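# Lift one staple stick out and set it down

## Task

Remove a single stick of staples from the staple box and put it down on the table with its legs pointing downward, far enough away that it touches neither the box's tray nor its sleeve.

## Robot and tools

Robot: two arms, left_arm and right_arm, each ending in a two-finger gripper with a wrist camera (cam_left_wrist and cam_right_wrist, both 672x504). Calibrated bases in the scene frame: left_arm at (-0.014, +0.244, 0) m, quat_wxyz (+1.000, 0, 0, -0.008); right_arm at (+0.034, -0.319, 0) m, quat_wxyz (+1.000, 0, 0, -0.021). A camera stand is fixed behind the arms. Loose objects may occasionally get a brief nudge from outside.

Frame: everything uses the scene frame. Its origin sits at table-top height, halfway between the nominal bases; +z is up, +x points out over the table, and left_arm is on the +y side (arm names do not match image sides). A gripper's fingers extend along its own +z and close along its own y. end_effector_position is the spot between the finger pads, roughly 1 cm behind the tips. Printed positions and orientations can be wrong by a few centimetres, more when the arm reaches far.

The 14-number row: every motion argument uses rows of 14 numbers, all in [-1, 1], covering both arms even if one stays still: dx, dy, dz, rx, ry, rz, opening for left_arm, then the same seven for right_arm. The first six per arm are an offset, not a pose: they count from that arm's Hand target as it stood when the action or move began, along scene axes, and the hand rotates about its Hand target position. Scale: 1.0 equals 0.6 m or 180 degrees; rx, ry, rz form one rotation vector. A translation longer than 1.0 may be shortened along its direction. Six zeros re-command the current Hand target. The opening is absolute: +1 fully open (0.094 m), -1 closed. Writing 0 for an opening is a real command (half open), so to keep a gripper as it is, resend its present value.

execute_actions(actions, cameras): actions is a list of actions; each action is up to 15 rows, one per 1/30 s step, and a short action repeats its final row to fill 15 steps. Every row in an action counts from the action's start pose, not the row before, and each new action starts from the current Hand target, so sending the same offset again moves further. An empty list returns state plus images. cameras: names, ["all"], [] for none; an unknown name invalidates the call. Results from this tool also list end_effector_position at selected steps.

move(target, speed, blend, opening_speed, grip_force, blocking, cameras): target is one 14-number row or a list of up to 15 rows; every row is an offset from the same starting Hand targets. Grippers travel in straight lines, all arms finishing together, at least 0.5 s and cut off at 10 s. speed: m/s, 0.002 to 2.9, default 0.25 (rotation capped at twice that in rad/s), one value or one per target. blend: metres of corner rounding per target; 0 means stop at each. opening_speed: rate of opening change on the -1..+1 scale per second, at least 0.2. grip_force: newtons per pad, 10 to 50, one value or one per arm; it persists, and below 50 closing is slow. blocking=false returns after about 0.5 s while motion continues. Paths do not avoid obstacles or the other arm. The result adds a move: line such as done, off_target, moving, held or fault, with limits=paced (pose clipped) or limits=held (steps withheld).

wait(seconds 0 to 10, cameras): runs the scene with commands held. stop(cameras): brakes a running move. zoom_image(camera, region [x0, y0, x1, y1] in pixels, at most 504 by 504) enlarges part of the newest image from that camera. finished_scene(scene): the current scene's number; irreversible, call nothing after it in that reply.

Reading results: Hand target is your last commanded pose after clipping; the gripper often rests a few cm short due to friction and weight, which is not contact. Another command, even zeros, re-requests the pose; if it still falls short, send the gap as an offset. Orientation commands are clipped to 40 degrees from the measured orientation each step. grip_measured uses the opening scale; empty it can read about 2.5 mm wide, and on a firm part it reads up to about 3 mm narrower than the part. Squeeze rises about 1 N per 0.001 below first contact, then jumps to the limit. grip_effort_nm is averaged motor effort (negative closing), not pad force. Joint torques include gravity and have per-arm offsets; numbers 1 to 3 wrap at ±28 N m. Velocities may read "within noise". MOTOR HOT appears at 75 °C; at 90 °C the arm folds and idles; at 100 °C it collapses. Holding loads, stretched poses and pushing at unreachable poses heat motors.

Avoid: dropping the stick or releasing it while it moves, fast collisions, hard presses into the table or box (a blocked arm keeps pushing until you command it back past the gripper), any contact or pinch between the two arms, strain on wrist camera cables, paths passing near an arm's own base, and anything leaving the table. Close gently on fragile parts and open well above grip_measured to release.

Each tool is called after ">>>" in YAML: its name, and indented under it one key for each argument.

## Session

>>> move:
  target: [-0.12,-0.1,0.28,0,0.24,0,1,-0.15,0.05,0.28,0,0.24,0,1]
  speed: 0.4
  cameras: ["all"]

Scene clock: 2.13 s.
left_arm: end_effector_position=(+0.2927, +0.2402, +0.2595) grip_measured=+1.000 grip_effort_nm=0.04 end_effector_quat_wxyz=(+0.240, -0.065, +0.955, +0.164) | right_arm: end_effector_position=(+0.3338, -0.3309, +0.2693) grip_measured=+1.000 grip_effort_nm=-0.01 end_effector_quat_wxyz=(+0.262, +0.022, +0.954, -0.146)
Joint positions: left_arm=[-0.27 1.413 1.561 -1.349 -0.47 -0.332 0.094] | right_arm=[0.229 1.313 1.504 -1.277 0.386 0.136 0.094]
Joint torques (N m): left_arm=[0.13 -4.04 9.99 1.15 -0.22 -0.11] | right_arm=[0.14 -3.6 8.83 1.26 0.16 0.12]
Heat: left arm: 27 °C; right arm: 26 °C.
Hand target: left_arm +0.2970, +0.2396, +0.2691; +0.252, -0.073, +0.952, +0.160 | right_arm +0.3371, -0.3292, +0.2831; +0.281, +0.028, +0.949, -0.140
Off the commanded pose: left_arm 0.011 m, 2 deg | right_arm 0.014 m, 2 deg.
move: off_target (left_arm, right_arm)

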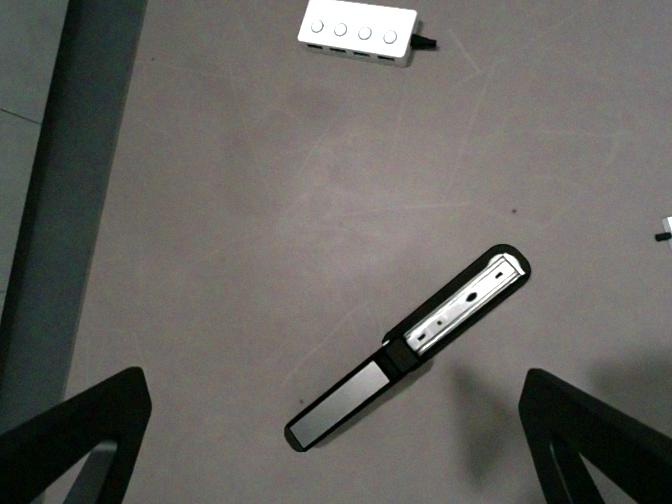

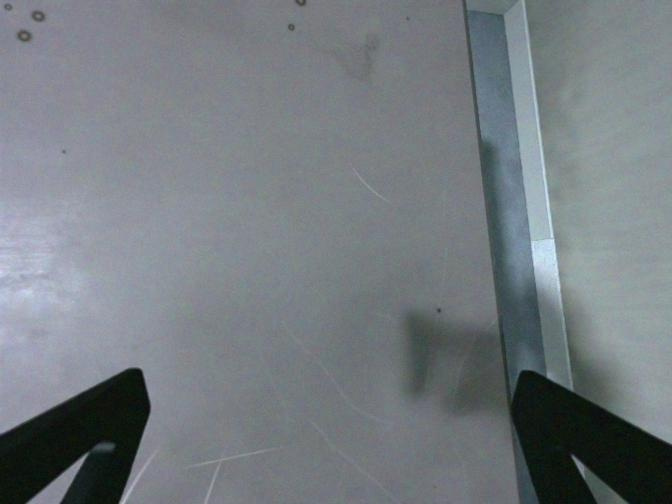

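>>> move:
  target: [0.02,-0.3,0,0,0,-0.06,1,0,0.0,0,0,0,0,1]
  speed: 0.4
  cameras: ["all"]

Scene clock: 3.80 s.
left_arm: end_effector_position=(+0.3028, +0.0581, +0.2621) grip_measured=+1.000 grip_effort_nm=0.04 end_effector_quat_wxyz=(+0.255, +0.028, +0.958, +0.131) | right_arm: end_effector_position=(+0.3336, -0.3309, +0.2692) grip_measured=+1.000 grip_effort_nm=-0.01 end_effector_quat_wxyz=(+0.262, +0.022, +0.954, -0.146)
Joint positions: left_arm=[-0.775 1.797 1.989 -1.552 -0.545 -0.674 0.094] | right_arm=[0.229 1.313 1.504 -1.278 0.386 0.136 0.094]
Joint torques (N m): left_arm=[0.18 -7.01 9.26 0.86 -0.48 -0.16] | right_arm=[0.16 -3.6 8.81 1.25 0.15 0.11]
Heat: left arm: 27 °C; right arm: 26 °C.
Hand target: left_arm +0.3089, +0.0596, +0.2692; +0.266, +0.016, +0.954, +0.135 | right_arm +0.3371, -0.3293, +0.2831; +0.281, +0.028, +0.949, -0.140
Off the commanded pose: left_arm 0.009 m, 2 deg | right_arm 0.014 m, 2 deg.
joint sent to its limit (left arm) — joint 4 (wrist pitch), lower limit. The joint targets still meet the commanded pose.
move: off_target (right_arm)

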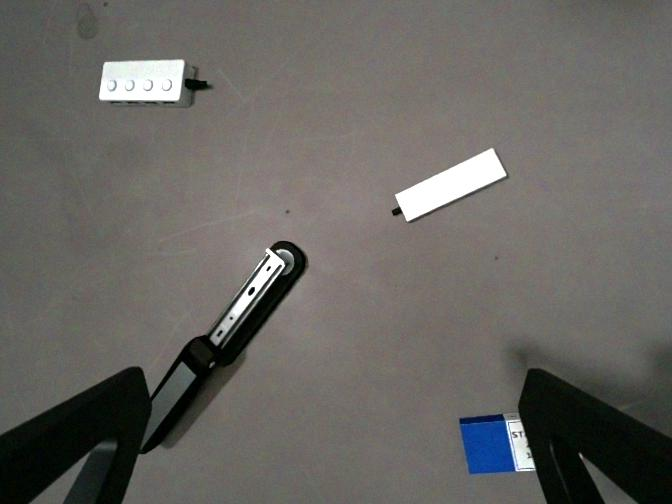

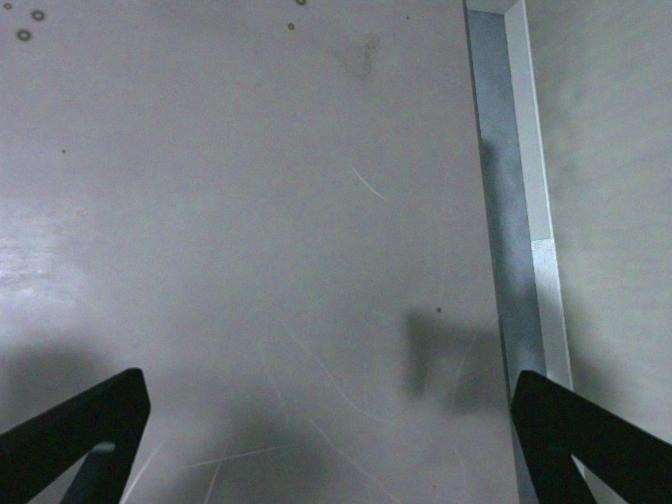

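>>> move:
  target: [-0.18,-0.133,-0.2,-0.087,0.172,0.01,1,0,0.0,0,0,0,0,1]
  speed: 0.4
  cameras: ["all"]

Scene clock: 6.43 s.
left_arm: end_effector_position=(+0.2027, -0.0198, +0.1560) grip_measured=+1.000 grip_effort_nm=0.04 end_effector_quat_wxyz=(+0.005, +0.004, +1.000, -0.004) | right_arm: end_effector_position=(+0.3336, -0.3309, +0.2692) grip_measured=+1.000 grip_effort_nm=-0.01 end_effector_quat_wxyz=(+0.262, +0.022, +0.954, -0.146)
Joint positions: left_arm=[-0.871 1.832 1.723 -1.447 -0.003 -0.881 0.094] | right_arm=[0.229 1.313 1.504 -1.278 0.386 0.136 0.094]
Joint torques (N m): left_arm=[-0.23 -8.02 4.79 0.63 0 -0.11] | right_arm=[0.14 -3.66 8.87 1.25 0.15 0.11]
Heat: left arm: 27 °C; right arm: 26 °C.
Hand target: left_arm +0.2010, -0.0201, +0.1492; +0.000, +0.001, +1.000, +0.000 | right_arm +0.3371, -0.3293, +0.2831; +0.281, +0.028, +0.949, -0.140
Off the commanded pose: left_arm 0.007 m, 1 deg | right_arm 0.014 m, 2 deg.
move: off_target (right_arm)

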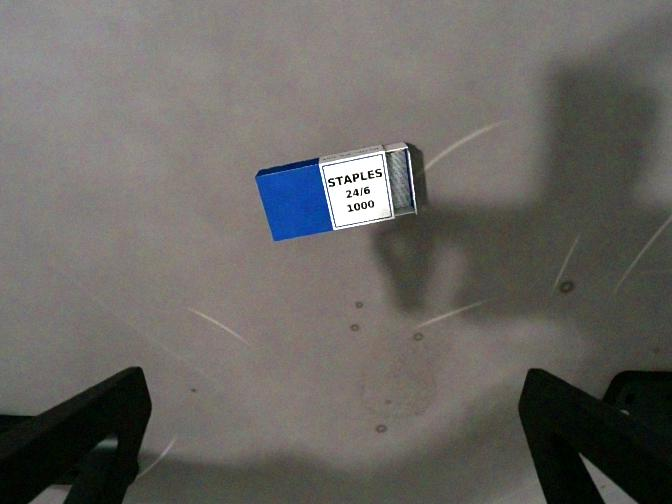

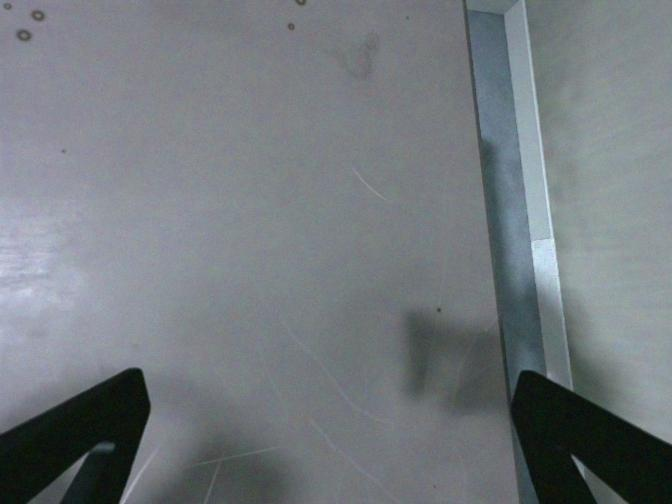

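>>> zoom_image:
  camera: "cam_left_wrist"
  region: [240, 130, 440, 250]

Scaled by 2.520 from the camera's 672x504 image, which has a finer 960x720 frame.

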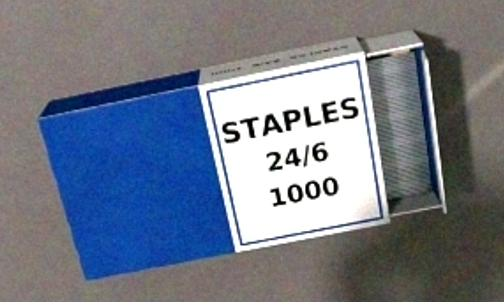

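>>> move:
  target:
    - [0.0097,0.009,-0.115,0,0,-0.433,1,0,0.0,0,0,0,0,1]
    - [0.0097,0.011,-0.23,0,0,-0.433,1,0,0.0,0,0,0,0,1]
  blend: [0.01,0]
  speed: 0.2
  cameras: ["cam_left_wrist"]

Scene clock: 13.47 s.
left_arm: end_effector_position=(+0.2060, -0.0152, +0.0163) grip_measured=+1.000 grip_effort_nm=0.04 end_effector_quat_wxyz=(+0.003, +0.629, +0.778, +0.001) | right_arm: end_effector_position=(+0.3336, -0.3309, +0.2692) grip_measured=+1.000 grip_effort_nm=-0.01 end_effector_quat_wxyz=(+0.262, +0.022, +0.954, -0.146)
Joint positions: left_arm=[-0.855 1.91 1.259 -0.915 -0.002 0.488 0.094] | right_arm=[0.229 1.313 1.504 -1.278 0.386 0.136 0.094]
Joint torques (N m): left_arm=[0.5 -8.21 5.12 0.64 0.08 0.14] | right_arm=[0.18 -3.56 8.84 1.24 0.16 0.11]
Heat: left arm: 27 °C; right arm: 27 °C.
Hand target: left_arm +0.2068, -0.0136, +0.0111; +0.000, +0.630, +0.777, +0.000 | right_arm +0.3371, -0.3293, +0.2831; +0.281, +0.028, +0.949, -0.140
Off the commanded pose: left_arm 0.005 m, 0 deg | right_arm 0.014 m, 2 deg.
move: off_target (right_arm)
Images, in order (width x height): cam_left_wrist 672x504.

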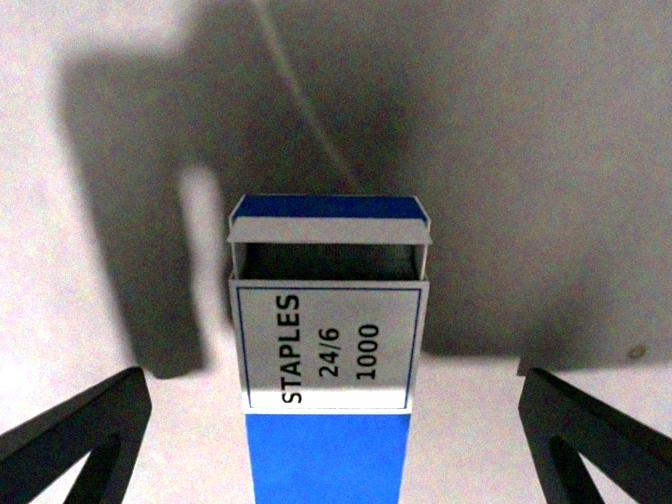

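>>> move:
  target: [0,0,-0.003,0,0,0,-0.08,-0.15,0.05,-0.15,0,0,0,0.4]
  speed: 0.25
  opening_speed: 1.5

>>> move:
  target: [0,0,0,0,0,0,-0.4,0,0,0,0,0,0,0.4]
  opening_speed: 0.3
  grip_force: [20, 50]
  cameras: ["cam_left_wrist"]

Scene clock: 15.50 s.
left_arm: end_effector_position=(+0.2071, -0.0165, +0.0163) grip_measured=-0.078 grip_effort_nm=-0.08 end_effector_quat_wxyz=(+0.006, +0.629, +0.777, +0.000) | right_arm: end_effector_position=(+0.2465, -0.2971, +0.1924) grip_measured=+0.402 grip_effort_nm=-0.10 end_effector_quat_wxyz=(+0.272, +0.025, +0.952, -0.134)
Joint positions: left_arm=[-0.855 1.91 1.259 -0.908 -0.002 0.489 0.043] | right_arm=[0.568 0.974 1.008 -1.243 0.512 0.481 0.066]
Joint torques (N m): left_arm=[0.34 -7.9 4.89 0.66 0.02 0.11] | right_arm=[0.47 -1.65 4.96 1.16 0.43 0.15]
Heat: left arm: 27 °C; right arm: 27 °C.
Hand target: left_arm +0.2068, -0.0135, +0.0093; +0.000, +0.630, +0.777, +0.000 | right_arm +0.2471, -0.2993, +0.1931; +0.281, +0.029, +0.949, -0.140
Off the commanded pose: left_arm 0.008 m, 1 deg | right_arm 0.002 m, 1 deg.
move: done

Scene clock: 16.77 s.
left_arm: end_effector_position=(+0.2072, -0.0166, +0.0163) grip_measured=-0.204 grip_effort_nm=-0.44 end_effector_quat_wxyz=(+0.006, +0.629, +0.777, +0.000) | right_arm: end_effector_position=(+0.2465, -0.2971, +0.1924) grip_measured=+0.402 grip_effort_nm=-0.10 end_effector_quat_wxyz=(+0.273, +0.025, +0.952, -0.134)
Joint positions: left_arm=[-0.855 1.91 1.259 -0.908 -0.002 0.489 0.037] | right_arm=[0.568 0.974 1.008 -1.243 0.512 0.482 0.066]
Joint torques (N m): left_arm=[0.29 -8.08 4.81 0.66 0.03 0.09] | right_arm=[0.5 -1.61 5.01 1.17 0.43 0.11]
Heat: left arm: 27 °C; right arm: 27 °C.
Hand target: left_arm +0.2068, -0.0136, +0.0093; +0.000, +0.630, +0.777, +0.000 | right_arm +0.2471, -0.2993, +0.1931; +0.281, +0.028, +0.949, -0.140
Off the commanded pose: left_arm 0.008 m, 1 deg | right_arm 0.002 m, 1 deg.
grip_force (N): 20, 50
move: done
Images, in order (width x height): cam_left_wrist 672x504.

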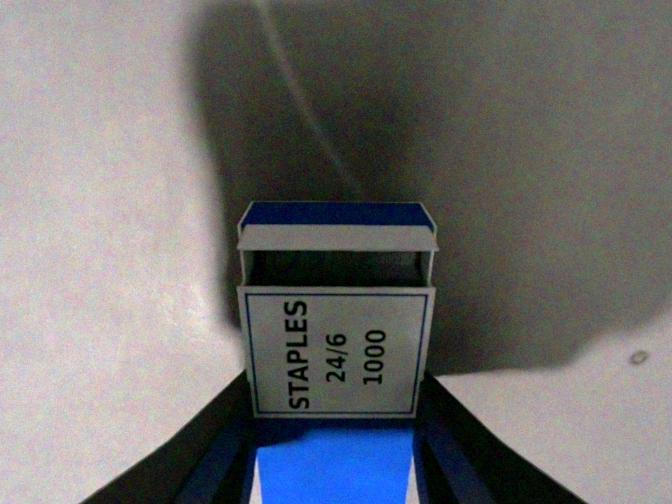

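>>> move:
  target:
    - [0,0,0.04,0,0,0,-0.4,0,0,0,0,0,0,0.4]
    - [0.139,0.106,0.04,0,0,-0.244,-0.4,0,0,0,0,0,0,0.4]
    - [0.139,0.106,0.003,0,0,-0.244,-0.4,0,0,0,0,0,0,0.4]
  speed: [0.08,0.25,0.08]
  blend: [0.005,0.005,0]
  cameras: ["all"]

Scene clock: 20.03 s.
left_arm: end_effector_position=(+0.2927, +0.0495, +0.0186) grip_measured=-0.204 grip_effort_nm=-0.44 end_effector_quat_wxyz=(+0.006, +0.872, +0.489, +0.007) | right_arm: end_effector_position=(+0.2465, -0.2971, +0.1924) grip_measured=+0.402 grip_effort_nm=-0.10 end_effector_quat_wxyz=(+0.273, +0.025, +0.952, -0.134)
Joint positions: left_arm=[-0.555 1.976 1.362 -0.939 -0.007 1.549 0.037] | right_arm=[0.568 0.974 1.008 -1.243 0.512 0.482 0.066]
Joint torques (N m): left_arm=[-0.08 -8.21 5.56 0.59 0.08 0.14] | right_arm=[0.5 -1.65 4.97 1.16 0.43 0.11]
Heat: left arm: 27 °C; right arm: 27 °C.
Hand target: left_arm +0.2901, +0.0501, +0.0110; +0.000, +0.875, +0.485, +0.000 | right_arm +0.2471, -0.2993, +0.1931; +0.281, +0.028, +0.949, -0.140
Off the commanded pose: left_arm 0.008 m, 1 deg | right_arm 0.002 m, 1 deg.
grip_force (N): 20, 50
move: done

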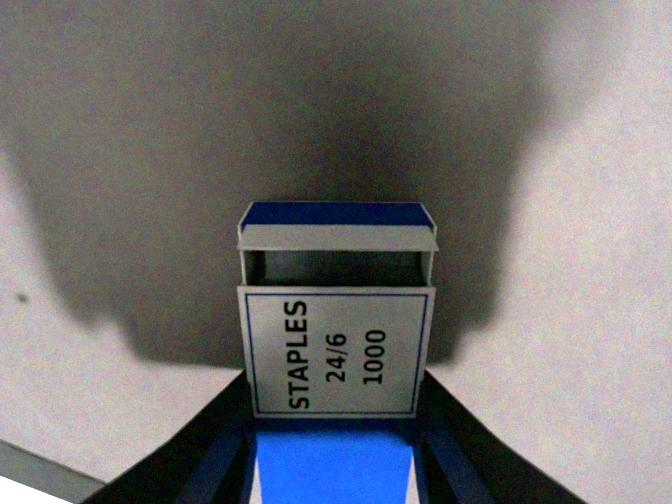

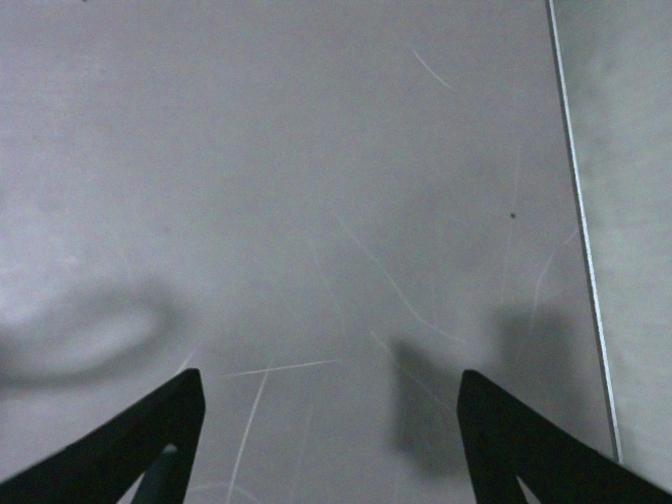

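>>> move:
  target:
    - [0,0,-0.008,0,0,0,-0.4,0,0,0,0,0,0,0.4]
    - [0,0,-0.008,0,0,0,0.2,0,0,0,0,0,0,0.4]
  speed: 0.06
  opening_speed: 0.8
  grip_force: [50, 50]

>>> move:
  target:
    - [0,0,0.10,0,0,0,0.3,0,0,0,0,0,0,0.4]
    - [0.014,0.023,0.12,0,0,0.5,0.3,-0.007,0.2,-0.1,0.137,-0.0914,0.376,0.4]
    - [0.028,0.044,0.12,0,0,1,0.3,-0.007,0.4455,-0.2385,0.137,-0.0914,0.376,0.4]
  speed: [0.25,0.7,0.7]
  blend: [0.01,0.01,0]
  cameras: ["all"]

Scene clock: 24.17 s.
left_arm: end_effector_position=(+0.2962, +0.0473, +0.0187) grip_measured=+0.198 grip_effort_nm=0.15 end_effector_quat_wxyz=(+0.014, +0.873, +0.488, +0.011) | right_arm: end_effector_position=(+0.2465, -0.2971, +0.1924) grip_measured=+0.402 grip_effort_nm=-0.10 end_effector_quat_wxyz=(+0.273, +0.025, +0.952, -0.134)
Joint positions: left_arm=[-0.555 1.976 1.362 -0.922 -0.007 1.55 0.056] | right_arm=[0.568 0.974 1.008 -1.243 0.512 0.482 0.066]
Joint torques (N m): left_arm=[0.08 -7.64 4.71 0.64 0.08 0.13] | right_arm=[0.44 -1.65 4.94 1.15 0.44 0.1]
Heat: left arm: 27 °C; right arm: 27 °C.
Hand target: left_arm +0.2901, +0.0501, +0.0062; +0.000, +0.875, +0.485, +0.000 | right_arm +0.2471, -0.2993, +0.1931; +0.281, +0.028, +0.949, -0.140
Off the commanded pose: left_arm 0.014 m, 2 deg | right_arm 0.002 m, 1 deg.
move: off_target (left_arm); target 2's new opening was sent with left_arm's hand 0.014 m and 2 deg from that target

Scene clock: 28.07 s.
left_arm: end_effector_position=(+0.2967, +0.0791, +0.0576) grip_measured=+0.298 grip_effort_nm=0.14 end_effector_quat_wxyz=(-0.024, -0.482, +0.876, +0.020) | right_arm: end_effector_position=(+0.2394, -0.0369, +0.0440) grip_measured=+0.402 grip_effort_nm=-0.10 end_effector_quat_wxyz=(+0.412, -0.428, +0.770, +0.234)
Joint positions: left_arm=[-0.466 1.963 1.504 -1.172 0.017 -1.488 0.061] | right_arm=[0.917 1.436 0.295 0.551 -0.126 -0.074 0.066]
Joint torques (N m): left_arm=[-0.13 -12.92 9.63 0.23 -0.15 -0.13] | right_arm=[0.47 -3.33 5.41 2.17 0.05 0.07]
Heat: left arm: 27 °C; right arm: 27 °C.
Hand target: left_arm +0.3069, +0.0765, +0.0783; +0.000, -0.485, +0.875, +0.000 | right_arm +0.2428, -0.0320, +0.0500; +0.423, -0.425, +0.765, +0.237
Off the commanded pose: left_arm 0.023 m, 4 deg | right_arm 0.009 m, 2 deg.
move: off_target (left_arm)

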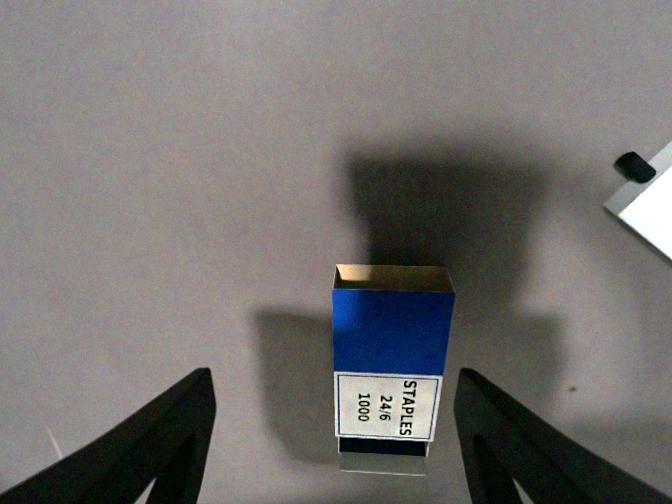

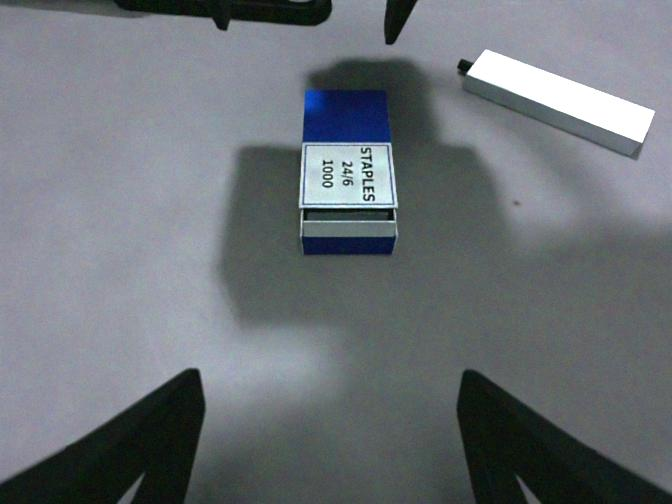

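>>> move:
  target: [0,0,-0.085,0,0,0,0.4,0,0,0,0,0,0,0.4]
  speed: 0.15
  cameras: ["cam_left_wrist"]

Scene clock: 29.63 s.
left_arm: end_effector_position=(+0.3099, +0.0722, +0.0356) grip_measured=+0.398 grip_effort_nm=0.15 end_effector_quat_wxyz=(-0.001, -0.482, +0.876, -0.014) | right_arm: end_effector_position=(+0.2395, -0.0369, +0.0441) grip_measured=+0.402 grip_effort_nm=-0.10 end_effector_quat_wxyz=(+0.412, -0.428, +0.770, +0.234)
Joint positions: left_arm=[-0.466 1.963 1.415 -1 0.017 -1.488 0.066] | right_arm=[0.917 1.436 0.295 0.552 -0.125 -0.074 0.066]
Joint torques (N m): left_arm=[-0.25 -8.55 5.03 0.6 -0.12 -0.11] | right_arm=[0.44 -3.3 5.46 2.17 0.04 0.07]
Heat: left arm: 28 °C; right arm: 27 °C.
Hand target: left_arm +0.3069, +0.0764, +0.0273; +0.000, -0.485, +0.875, +0.000 | right_arm +0.2428, -0.0320, +0.0499; +0.423, -0.425, +0.765, +0.237
Off the commanded pose: left_arm 0.010 m, 2 deg | right_arm 0.008 m, 1 deg.
move: done
Images, in order (width x height): cam_left_wrist 672x504.

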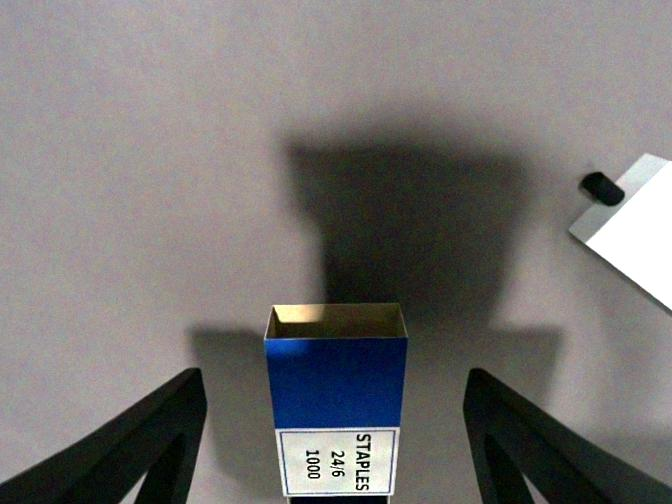

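>>> move:
  target:
    - [0,0,-0.036,0,0,0,0.4,0.0337,0.0283,-0.0623,0,0,0,0.3]
    - [0,0,-0.036,0,0,0,-0.08,0.0603,0.0708,-0.0623,0,0,0,0.3]
  speed: 0.12
  cameras: ["all"]

Scene clock: 32.43 s.
left_arm: end_effector_position=(+0.3106, +0.0719, +0.0153) grip_measured=-0.078 grip_effort_nm=-0.08 end_effector_quat_wxyz=(+0.000, -0.482, +0.876, -0.016) | right_arm: end_effector_position=(+0.2778, +0.0082, +0.0173) grip_measured=+0.302 grip_effort_nm=-0.10 end_effector_quat_wxyz=(+0.430, -0.423, +0.760, +0.243)
Joint positions: left_arm=[-0.466 1.988 1.366 -0.922 0.017 -1.488 0.043] | right_arm=[0.914 1.826 0.456 0.827 -0.131 -0.071 0.061]
Joint torques (N m): left_arm=[-0.23 -8.35 5.01 0.58 -0.14 -0.09] | right_arm=[0.44 -5.08 5.33 1.66 0.07 0.03]
Heat: left arm: 27 °C; right arm: 27 °C.
Hand target: left_arm +0.3069, +0.0764, +0.0057; +0.000, -0.485, +0.875, +0.000 | right_arm +0.2791, +0.0105, +0.0127; +0.423, -0.425, +0.765, +0.237
Off the commanded pose: left_arm 0.011 m, 2 deg | right_arm 0.005 m, 1 deg.
move: off_target (left_arm); target 2's new opening was sent with left_arm's hand 0.011 m and 2 deg from that target

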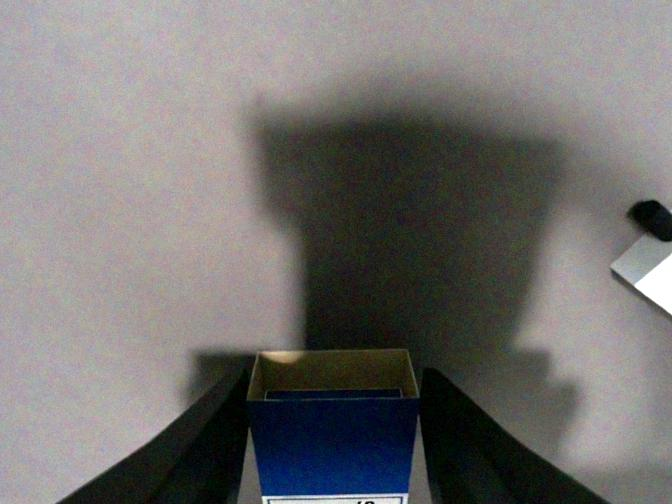

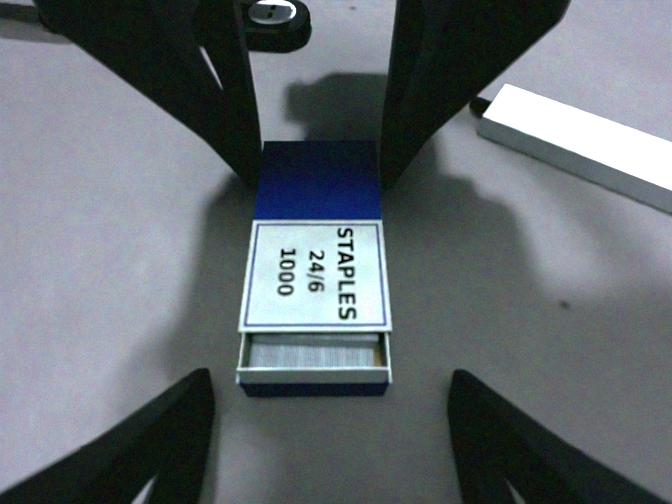

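>>> move:
  target: [0,0,0,0,0,0,-0.12,-0.0037,0.0107,0,0,0,0,-0.1]
  speed: 0.08
  opening_speed: 0.8

>>> move:
  target: [0,0,0,0,0,0,-0.34,0,0,0,0,0,0,-0.4]
  grip_force: [14, 18]
  opening_speed: 0.3
  cameras: ["all"]

Scene clock: 33.67 s.
left_arm: end_effector_position=(+0.3106, +0.0719, +0.0153) grip_measured=-0.118 grip_effort_nm=-0.07 end_effector_quat_wxyz=(+0.000, -0.482, +0.876, -0.016) | right_arm: end_effector_position=(+0.2748, +0.0144, +0.0173) grip_measured=-0.098 grip_effort_nm=-0.10 end_effector_quat_wxyz=(+0.429, -0.424, +0.759, +0.244)
Joint positions: left_arm=[-0.466 1.988 1.366 -0.922 0.017 -1.489 0.041] | right_arm=[0.936 1.833 0.468 0.823 -0.116 -0.061 0.042]
Joint torques (N m): left_arm=[-0.31 -8.21 4.92 0.6 -0.14 -0.08] | right_arm=[0.43 -4.98 5.53 1.66 0.1 0.05]
Heat: left arm: 27 °C; right arm: 27 °C.
Hand target: left_arm +0.3069, +0.0765, +0.0057; +0.000, -0.485, +0.875, +0.000 | right_arm +0.2769, +0.0169, +0.0126; +0.423, -0.425, +0.765, +0.237
Off the commanded pose: left_arm 0.011 m, 2 deg | right_arm 0.006 m, 1 deg.
move: off_target (left_arm)

Scene clock: 34.87 s.
left_arm: end_effector_position=(+0.3108, +0.0722, +0.0153) grip_measured=-0.197 grip_effort_nm=-0.33 end_effector_quat_wxyz=(+0.001, -0.482, +0.876, -0.015) | right_arm: end_effector_position=(+0.2751, +0.0142, +0.0173) grip_measured=-0.221 grip_effort_nm=-0.45 end_effector_quat_wxyz=(+0.429, -0.424, +0.760, +0.244)
Joint positions: left_arm=[-0.466 1.988 1.366 -0.922 0.015 -1.489 0.038] | right_arm=[0.936 1.833 0.468 0.823 -0.114 -0.06 0.037]
Joint torques (N m): left_arm=[-0.28 -8.36 5.05 0.59 -0.1 -0.07] | right_arm=[0.43 -5.04 5.53 1.67 0.1 0.04]
Heat: left arm: 27 °C; right arm: 27 °C.
Hand target: left_arm +0.3069, +0.0764, +0.0057; +0.000, -0.485, +0.875, +0.000 | right_arm +0.2769, +0.0168, +0.0126; +0.423, -0.425, +0.765, +0.237
Off the commanded pose: left_arm 0.011 m, 2 deg | right_arm 0.006 m, 1 deg.
grip_force (N): 14, 18
move: off_target (left_arm)

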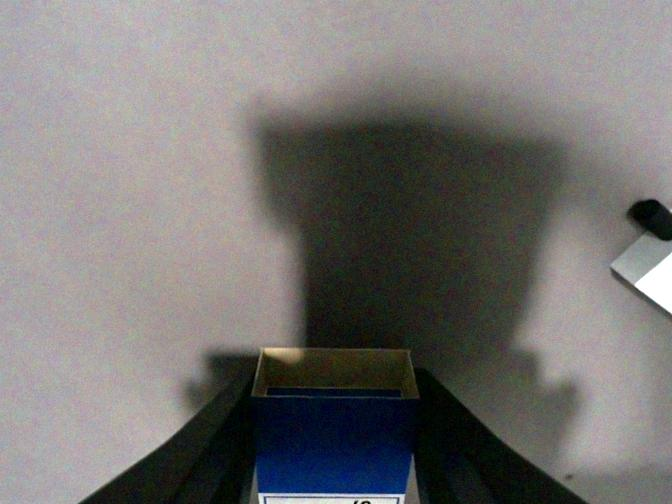

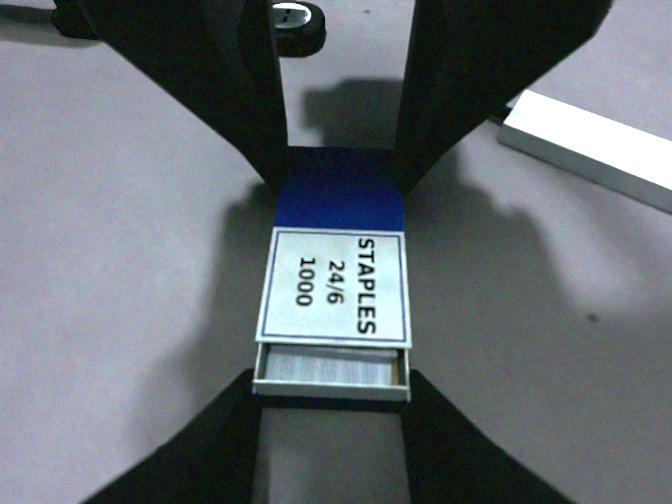

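>>> move:
  target: [0,0,0,0,0,0,-0.34,-0.04,-0.066,0.003,0,0,0,-0.4]
  speed: 0.06
  cameras: ["cam_right_wrist"]

Scene clock: 36.50 s.
left_arm: end_effector_position=(+0.3065, +0.0640, +0.0155) grip_measured=-0.198 grip_effort_nm=-0.33 end_effector_quat_wxyz=(-0.011, -0.478, +0.878, -0.023) | right_arm: end_effector_position=(+0.2567, -0.0147, +0.0178) grip_measured=-0.221 grip_effort_nm=-0.45 end_effector_quat_wxyz=(+0.430, -0.421, +0.761, +0.242)
Joint positions: left_arm=[-0.477 1.988 1.366 -0.921 0.045 -1.491 0.038] | right_arm=[0.923 1.741 0.33 0.87 -0.118 -0.064 0.037]
Joint torques (N m): left_arm=[0.5 -8.31 4.92 0.58 -0.4 -0.04] | right_arm=[-0.64 -6.71 1.88 1.72 -0.08 -0.06]
Heat: left arm: 27 °C; right arm: 27 °C.
Hand target: left_arm +0.3069, +0.0764, +0.0057; +0.000, -0.485, +0.875, +0.000 | right_arm +0.2529, -0.0227, +0.0145; +0.423, -0.424, +0.765, +0.237
Off the commanded pose: left_arm 0.016 m, 3 deg | right_arm 0.009 m, 1 deg.
grip_force (N): 14, 18
move: off_target (left_arm)
Images, in order (width x height): cam_right_wrist 672x504.

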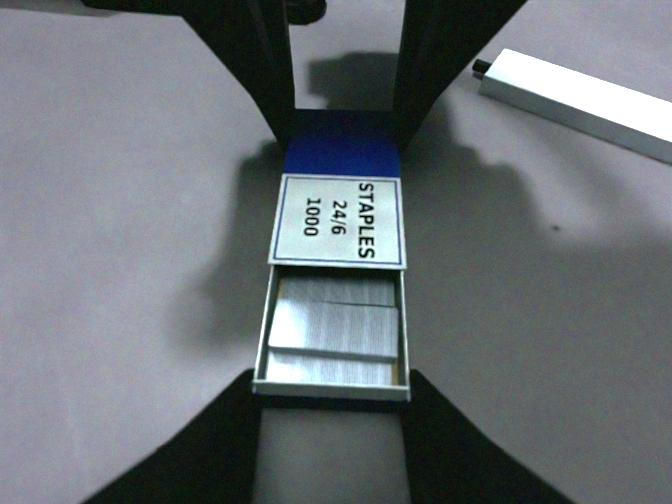

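>>> move:
  target: [0,0,0,0,0,0,-0.34,-0.026,-0.042,0.002,0,0,0,-0.4]
  speed: 0.06
  cameras: ["cam_right_wrist"]

>>> zoom_image:
  camera: "cam_right_wrist"
  region: [230, 120, 440, 410]

Scene clock: 37.77 s.
left_arm: end_effector_position=(+0.3067, +0.0636, +0.0155) grip_measured=-0.200 grip_effort_nm=-0.33 end_effector_quat_wxyz=(-0.012, -0.478, +0.878, -0.025) | right_arm: end_effector_position=(+0.2401, -0.0410, +0.0182) grip_measured=-0.221 grip_effort_nm=-0.45 end_effector_quat_wxyz=(+0.429, -0.423, +0.761, +0.241)
Joint positions: left_arm=[-0.477 1.988 1.366 -0.92 0.046 -1.492 0.038] | right_arm=[0.901 1.641 0.213 0.88 -0.138 -0.079 0.037]
Joint torques (N m): left_arm=[0.57 -8.34 4.96 0.59 -0.41 -0.03] | right_arm=[-0.73 -5.83 2.04 1.73 -0.06 -0.04]
Heat: left arm: 27 °C; right arm: 27 °C.
Hand target: left_arm +0.3068, +0.0764, +0.0057; +0.000, -0.485, +0.875, +0.000 | right_arm +0.2373, -0.0478, +0.0158; +0.423, -0.425, +0.765, +0.237
Off the commanded pose: left_arm 0.016 m, 3 deg | right_arm 0.008 m, 1 deg.
grip_force (N): 14, 18
move: off_target (left_arm)
Images, in order (width x height): cam_right_wrist 672x504.

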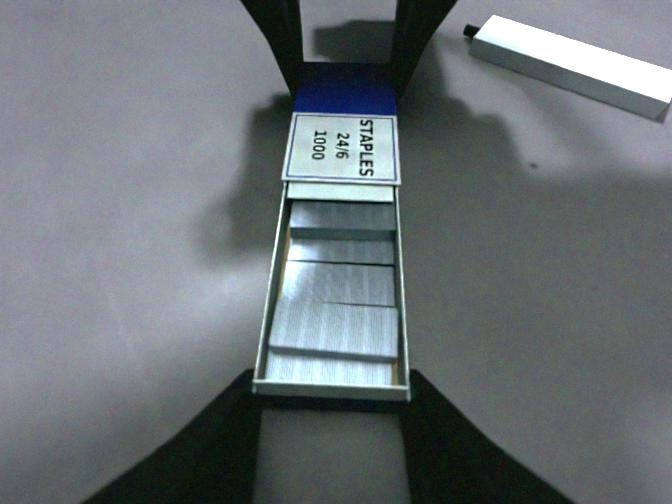

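Scaled by 1.738 from the camera's 672x504 image, which has a finer 960x720 frame.

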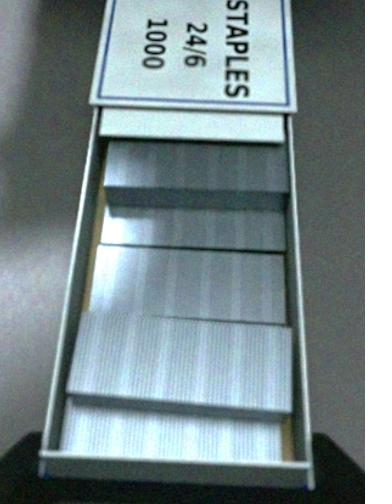

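>>> move:
  target: [0,0,0,0,0,0,0.1,0.003,0.006,0,0,0,0,0.05]
  opening_speed: 0.7
  grip_force: [50, 50]

>>> move:
  target:
    - [0,0,0.1,0,0,0,0.1,-0.055,-0.085,0.03,0,0,0,0.05]
    - [-0.05,-0.09,0.1,0,0,-0.25,-0.2,0.0,-0.42,0.12,0,0,0,0.05]
    - [-0.097,-0.172,0.09,0,0,-0.497,-0.48,0.0,-0.42,0.12,0,0,0,0.05]
  blend: [0.02,0.02,0]
  speed: 0.35
  cameras: ["cam_left_wrist"]

>>> zoom_image:
  camera: "cam_left_wrist"
  region: [180, 220, 480, 420]

Scene clock: 39.50 s.
left_arm: end_effector_position=(+0.3096, +0.0691, +0.0154) grip_measured=+0.098 grip_effort_nm=0.15 end_effector_quat_wxyz=(+0.000, -0.480, +0.877, -0.017) | right_arm: end_effector_position=(+0.2393, -0.0420, +0.0162) grip_measured=+0.048 grip_effort_nm=0.08 end_effector_quat_wxyz=(+0.425, -0.424, +0.763, +0.240)
Joint positions: left_arm=[-0.474 1.988 1.366 -0.92 0.018 -1.492 0.052] | right_arm=[0.901 1.641 0.213 0.871 -0.138 -0.079 0.049]
Joint torques (N m): left_arm=[0.27 -8.27 4.93 0.58 -0.11 -0.11] | right_arm=[-0.25 -4.96 3.18 1.78 -0.03 -0.01]
Heat: left arm: 27 °C; right arm: 27 °C.
Hand target: left_arm +0.3069, +0.0765, +0.0057; +0.000, -0.485, +0.875, +0.000 | right_arm +0.2391, -0.0442, +0.0158; +0.423, -0.425, +0.765, +0.237
Off the commanded pose: left_arm 0.012 m, 2 deg | right_arm 0.002 m, 0 deg.
move: off_target (left_arm)

Scene clock: 45.40 s.
left_arm: end_effector_position=(+0.2418, -0.0212, +0.0578) grip_measured=-0.478 grip_effort_nm=-0.08 end_effector_quat_wxyz=(-0.007, +0.267, +0.964, -0.001) | right_arm: end_effector_position=(+0.2320, -0.2911, +0.0796) grip_measured=+0.048 grip_effort_nm=0.08 end_effector_quat_wxyz=(+0.412, -0.424, +0.769, +0.244)
Joint positions: left_arm=[-0.786 1.979 1.529 -1.132 0.009 -0.262 0.025] | right_arm=[-0.666 1.348 0.561 -1.05 -0.975 -1.859 0.049]
Joint torques (N m): left_arm=[-0.13 -8.32 9.8 0.4 -0.09 0.06] | right_arm=[-0.61 -2.28 6.97 -0.15 -0.54 -0.02]
Heat: left arm: 28 °C; right arm: 27 °C.
Hand target: left_arm +0.2488, -0.0269, +0.0597; +0.001, +0.271, +0.963, +0.000 | right_arm +0.2390, -0.2963, +0.0878; +0.423, -0.425, +0.765, +0.237
Off the commanded pose: left_arm 0.009 m, 1 deg | right_arm 0.012 m, 2 deg.
move: off_target (right_arm); blend cut to 0 m at target 2; target 2's new opening was sent with left_arm's hand 0.017 m and 3 deg from that target
Images, in order (width x height): cam_left_wrist 672x504.

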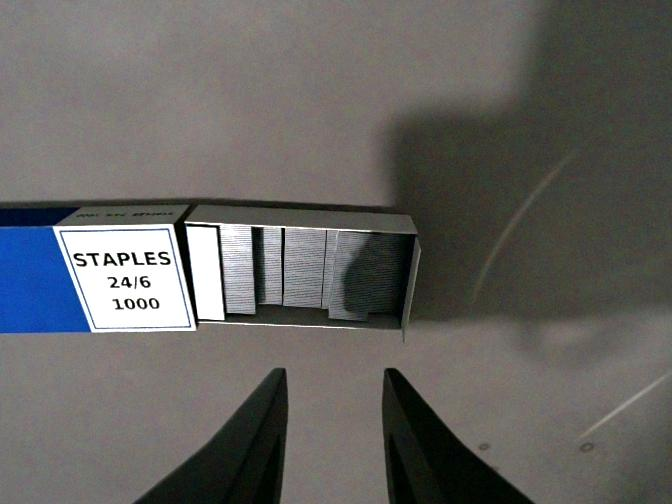

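Scaled by 1.680 from the camera's 672x504 image, which has a finer 960x720 frame.

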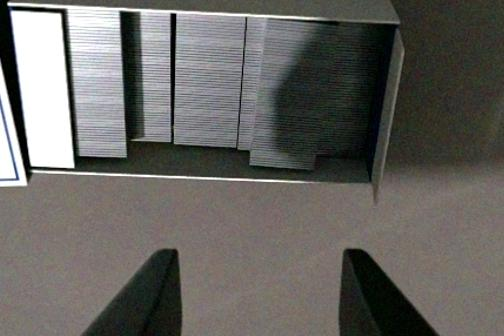

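>>> move:
  target: [-0.0135,-0.006,-0.061,0,0,-0.025,-0.48,0,0,0,0,0,0,0.05]
  speed: 0.15
  cameras: ["cam_left_wrist"]

>>> zoom_image:
  camera: "cam_left_wrist"
  region: [180, 250, 480, 450]

Scene clock: 47.70 s.
left_arm: end_effector_position=(+0.2413, -0.0318, +0.0314) grip_measured=-0.478 grip_effort_nm=-0.07 end_effector_quat_wxyz=(+0.003, +0.303, +0.953, -0.007) | right_arm: end_effector_position=(+0.2320, -0.2911, +0.0796) grip_measured=+0.048 grip_effort_nm=0.07 end_effector_quat_wxyz=(+0.412, -0.424, +0.769, +0.244)
Joint positions: left_arm=[-0.806 2.011 1.467 -1.014 0.009 -0.206 0.025] | right_arm=[-0.666 1.348 0.561 -1.05 -0.975 -1.859 0.049]
Joint torques (N m): left_arm=[-0.4 -9.02 5.08 0.71 -0.05 0.1] | right_arm=[-0.58 -2.28 6.94 -0.16 -0.55 -0.04]
Heat: left arm: 28 °C; right arm: 27 °C.
Hand target: left_arm +0.2405, -0.0304, +0.0231; +0.000, +0.309, +0.951, +0.000 | right_arm +0.2390, -0.2963, +0.0878; +0.423, -0.425, +0.765, +0.237
Off the commanded pose: left_arm 0.008 m, 1 deg | right_arm 0.012 m, 2 deg.
move: off_target (right_arm)
Images, in order (width x height): cam_left_wrist 672x504.

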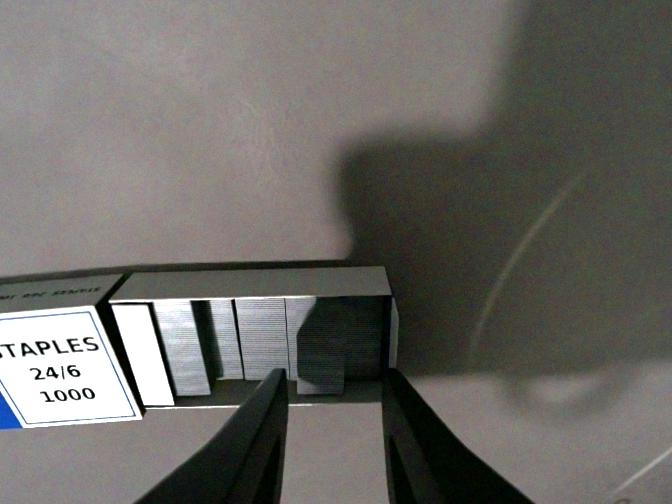

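Scaled by 1.680 from the camera's 672x504 image, which has a finer 960x720 frame.

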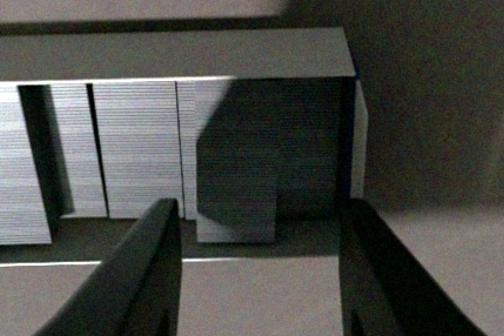

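>>> move:
  target:
    - [0.0058,0.0082,0,0,0,0,-0.48,0,0,0,0,0,0,0.05]
    - [0.0058,0.0082,-0.0247,0,0,0,-0.48,0,0,0,0,0,0,0.05]
  speed: 0.07
  cameras: ["cam_left_wrist"]

>>> zoom_image:
  camera: "cam_left_wrist"
  region: [180, 250, 480, 450]

Scene clock: 49.97 s.
left_arm: end_effector_position=(+0.2433, -0.0297, +0.0179) grip_measured=-0.478 grip_effort_nm=-0.07 end_effector_quat_wxyz=(+0.005, +0.307, +0.952, -0.008) | right_arm: end_effector_position=(+0.2320, -0.2911, +0.0796) grip_measured=+0.048 grip_effort_nm=0.08 end_effector_quat_wxyz=(+0.412, -0.424, +0.769, +0.244)
Joint positions: left_arm=[-0.799 2.023 1.428 -0.959 0.009 -0.19 0.025] | right_arm=[-0.666 1.348 0.561 -1.05 -0.975 -1.859 0.049]
Joint torques (N m): left_arm=[0.43 -8.68 4.98 0.68 -0.08 0.11] | right_arm=[-0.62 -2.22 6.94 -0.15 -0.56 -0.03]
Heat: left arm: 27 °C; right arm: 27 °C.
Hand target: left_arm +0.2440, -0.0254, +0.0082; +0.000, +0.309, +0.951, +0.000 | right_arm +0.2390, -0.2963, +0.0878; +0.423, -0.425, +0.765, +0.237
Off the commanded pose: left_arm 0.010 m, 1 deg | right_arm 0.012 m, 2 deg.
move: off_target (right_arm)
Images, in order (width x height): cam_left_wrist 672x504.

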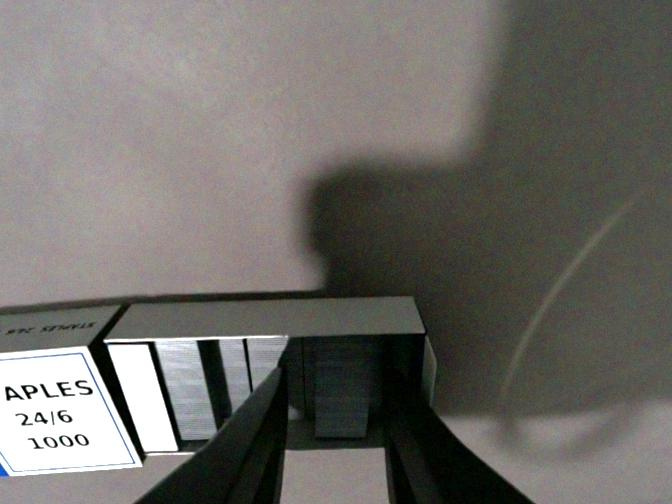

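Scaled by 1.680 from the camera's 672x504 image, which has a finer 960x720 frame.

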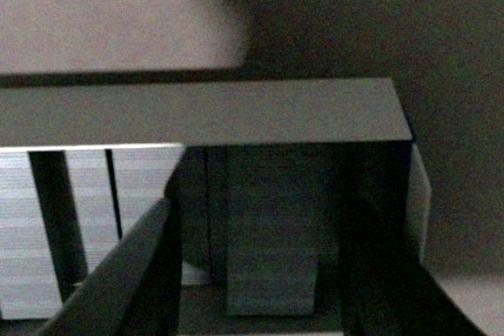

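>>> move:
  target: [0,0,-0.003,0,0,0,-0.85,0,0,0,0,0,0,0.05]
  opening_speed: 0.3
  grip_force: [30, 50]

>>> move:
  target: [0,0,0.13,0,0,0,-0.85,0,0,0,0,0,0,0.05]
  speed: 0.12
  cameras: ["cam_left_wrist"]

Scene clock: 51.73 s.
left_arm: end_effector_position=(+0.2444, -0.0309, +0.0179) grip_measured=-0.724 grip_effort_nm=-0.63 end_effector_quat_wxyz=(+0.008, +0.307, +0.952, -0.009) | right_arm: end_effector_position=(+0.2320, -0.2911, +0.0796) grip_measured=+0.048 grip_effort_nm=0.08 end_effector_quat_wxyz=(+0.412, -0.424, +0.769, +0.244)
Joint positions: left_arm=[-0.799 2.023 1.428 -0.953 0.009 -0.19 0.013] | right_arm=[-0.666 1.348 0.561 -1.05 -0.975 -1.859 0.049]
Joint torques (N m): left_arm=[0.36 -8.46 4.6 0.69 -0.04 0.14] | right_arm=[-0.64 -2.26 6.93 -0.16 -0.55 -0.03]
Heat: left arm: 27 °C; right arm: 27 °C.
Hand target: left_arm +0.2440, -0.0254, +0.0064; +0.000, +0.309, +0.951, +0.000 | right_arm +0.2390, -0.2963, +0.0878; +0.423, -0.425, +0.765, +0.237
Off the commanded pose: left_arm 0.013 m, 1 deg | right_arm 0.012 m, 2 deg.
grip_force (N): 30, 50
move: off_target (left_arm, right_arm)

Scene clock: 53.17 s.
left_arm: end_effector_position=(+0.2348, -0.0207, +0.0640) grip_measured=-0.724 grip_effort_nm=-0.62 end_effector_quat_wxyz=(-0.029, +0.307, +0.951, +0.011) | right_arm: end_effector_position=(+0.2320, -0.2911, +0.0796) grip_measured=+0.048 grip_effort_nm=0.08 end_effector_quat_wxyz=(+0.412, -0.424, +0.769, +0.244)
Joint positions: left_arm=[-0.799 2.003 1.586 -1.215 0.009 -0.19 0.013] | right_arm=[-0.666 1.348 0.561 -1.05 -0.975 -1.859 0.049]
Joint torques (N m): left_arm=[0.36 -13.38 9.22 0.26 -0.07 0.09] | right_arm=[-0.58 -2.28 6.94 -0.15 -0.56 -0.03]
Heat: left arm: 27 °C; right arm: 27 °C.
Hand target: left_arm +0.2441, -0.0254, +0.0845; +0.000, +0.308, +0.951, +0.000 | right_arm +0.2390, -0.2963, +0.0878; +0.423, -0.425, +0.765, +0.237
Off the commanded pose: left_arm 0.023 m, 4 deg | right_arm 0.012 m, 2 deg.
grip_force (N): 30, 50
move: off_target (left_arm, right_arm)
Images, in order (width x height): cam_left_wrist 672x504.

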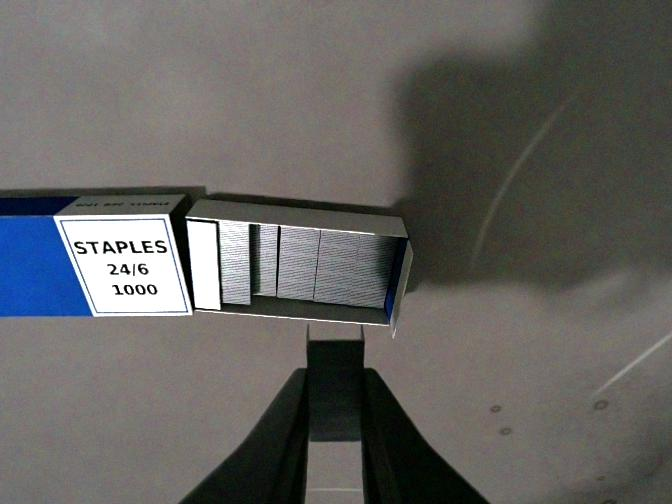

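>>> move:
  target:
    - [0.168,-0.108,0,0,0,0,-0.85,0,0,0,0,0,0,0.05]
    - [0.168,-0.108,-0.1,0,0,0,-0.85,0,0,0,0,0,0,0.05]
    - [0.168,-0.108,-0.131,0,0,0,-0.85,0,0,0,0,0,0,0.05]
  speed: [0.22,0.15,0.02]
  blend: [0.02,0,0]
  cameras: ["cam_left_wrist"]

Scene clock: 56.53 s.
left_arm: end_effector_position=(+0.3451, -0.0927, +0.0155) grip_measured=-0.724 grip_effort_nm=-0.62 end_effector_quat_wxyz=(+0.005, +0.305, +0.952, -0.006) | right_arm: end_effector_position=(+0.2320, -0.2911, +0.0796) grip_measured=+0.048 grip_effort_nm=0.07 end_effector_quat_wxyz=(+0.412, -0.424, +0.769, +0.244)
Joint positions: left_arm=[-0.736 2.534 2.281 -1.304 0.007 -0.132 0.013] | right_arm=[-0.666 1.348 0.561 -1.05 -0.975 -1.859 0.049]
Joint torques (N m): left_arm=[0.02 -13.01 4.96 0.67 -0.07 0.14] | right_arm=[-0.59 -2.26 6.93 -0.15 -0.55 -0.04]
Heat: left arm: 27 °C; right arm: 27 °C.
Hand target: left_arm +0.3449, -0.0903, +0.0058; +0.000, +0.309, +0.951, +0.000 | right_arm +0.2390, -0.2963, +0.0878; +0.423, -0.425, +0.765, +0.237
Off the commanded pose: left_arm 0.010 m, 1 deg | right_arm 0.012 m, 2 deg.
grip_force (N): 30, 50
move: off_target (right_arm)
Images, in order (width x height): cam_left_wrist 672x504.

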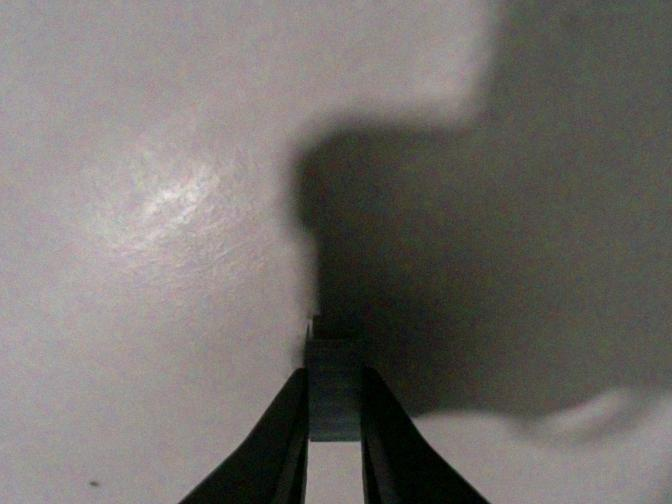

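>>> move:
  target: [0,0,-0.007,0,0,0,-0.85,0,0,0,0,0,0,0.05]
  speed: 0.02

Scene clock: 57.50 s.
left_arm: end_effector_position=(+0.3452, -0.0928, +0.0132) grip_measured=-0.724 grip_effort_nm=-0.62 end_effector_quat_wxyz=(+0.005, +0.305, +0.952, -0.007) | right_arm: end_effector_position=(+0.2320, -0.2911, +0.0796) grip_measured=+0.048 grip_effort_nm=0.08 end_effector_quat_wxyz=(+0.412, -0.424, +0.769, +0.244)
Joint positions: left_arm=[-0.736 2.534 2.272 -1.293 0.007 -0.132 0.013] | right_arm=[-0.666 1.348 0.561 -1.05 -0.975 -1.859 0.049]
Joint torques (N m): left_arm=[0.08 -12.89 4.7 0.71 -0.03 0.08] | right_arm=[-0.61 -2.28 6.93 -0.16 -0.54 -0.04]
Heat: left arm: 27 °C; right arm: 27 °C.
Hand target: left_arm +0.3448, -0.0902, +0.0016; +0.000, +0.309, +0.951, +0.000 | right_arm +0.2390, -0.2963, +0.0878; +0.423, -0.425, +0.765, +0.237
Off the commanded pose: left_arm 0.012 m, 1 deg | right_arm 0.012 m, 2 deg.
grip_force (N): 30, 50
move: off_target (left_arm, right_arm)

Slight contact sign; press a little more to be sure.

>>> move:
  target: [0,0,-0.005,0,0,0,-0.85,0,0,0,0,0,0,0.05]
  speed: 0.02
  cameras: ["cam_left_wrist"]

Scene clock: 58.43 s.
left_arm: end_effector_position=(+0.3452, -0.0928, +0.0125) grip_measured=-0.724 grip_effort_nm=-0.62 end_effector_quat_wxyz=(+0.005, +0.306, +0.952, -0.007) | right_arm: end_effector_position=(+0.2320, -0.2911, +0.0796) grip_measured=+0.048 grip_effort_nm=0.07 end_effector_quat_wxyz=(+0.412, -0.424, +0.769, +0.244)
Joint positions: left_arm=[-0.736 2.534 2.27 -1.291 0.007 -0.132 0.013] | right_arm=[-0.666 1.348 0.561 -1.05 -0.975 -1.859 0.049]
Joint torques (N m): left_arm=[0.06 -12.83 3.95 0.82 -0.04 0.11] | right_arm=[-0.58 -2.25 6.93 -0.16 -0.55 -0.03]
Heat: left arm: 27 °C; right arm: 27 °C.
Hand target: left_arm +0.3449, -0.0903, -0.0014; +0.000, +0.308, +0.951, +0.000 | right_arm +0.2390, -0.2963, +0.0878; +0.423, -0.425, +0.765, +0.237
Off the commanded pose: left_arm 0.014 m, 1 deg | right_arm 0.012 m, 2 deg.
grip_force (N): 30, 50
move: off_target (left_arm, right_arm)
Images, in order (width x height): cam_left_wrist 672x504.

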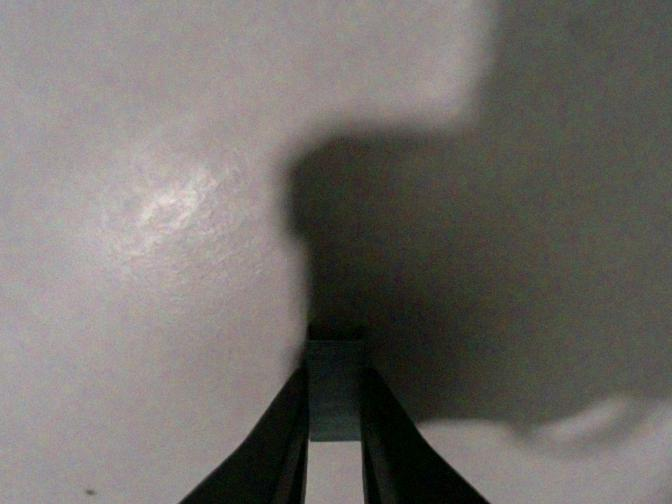

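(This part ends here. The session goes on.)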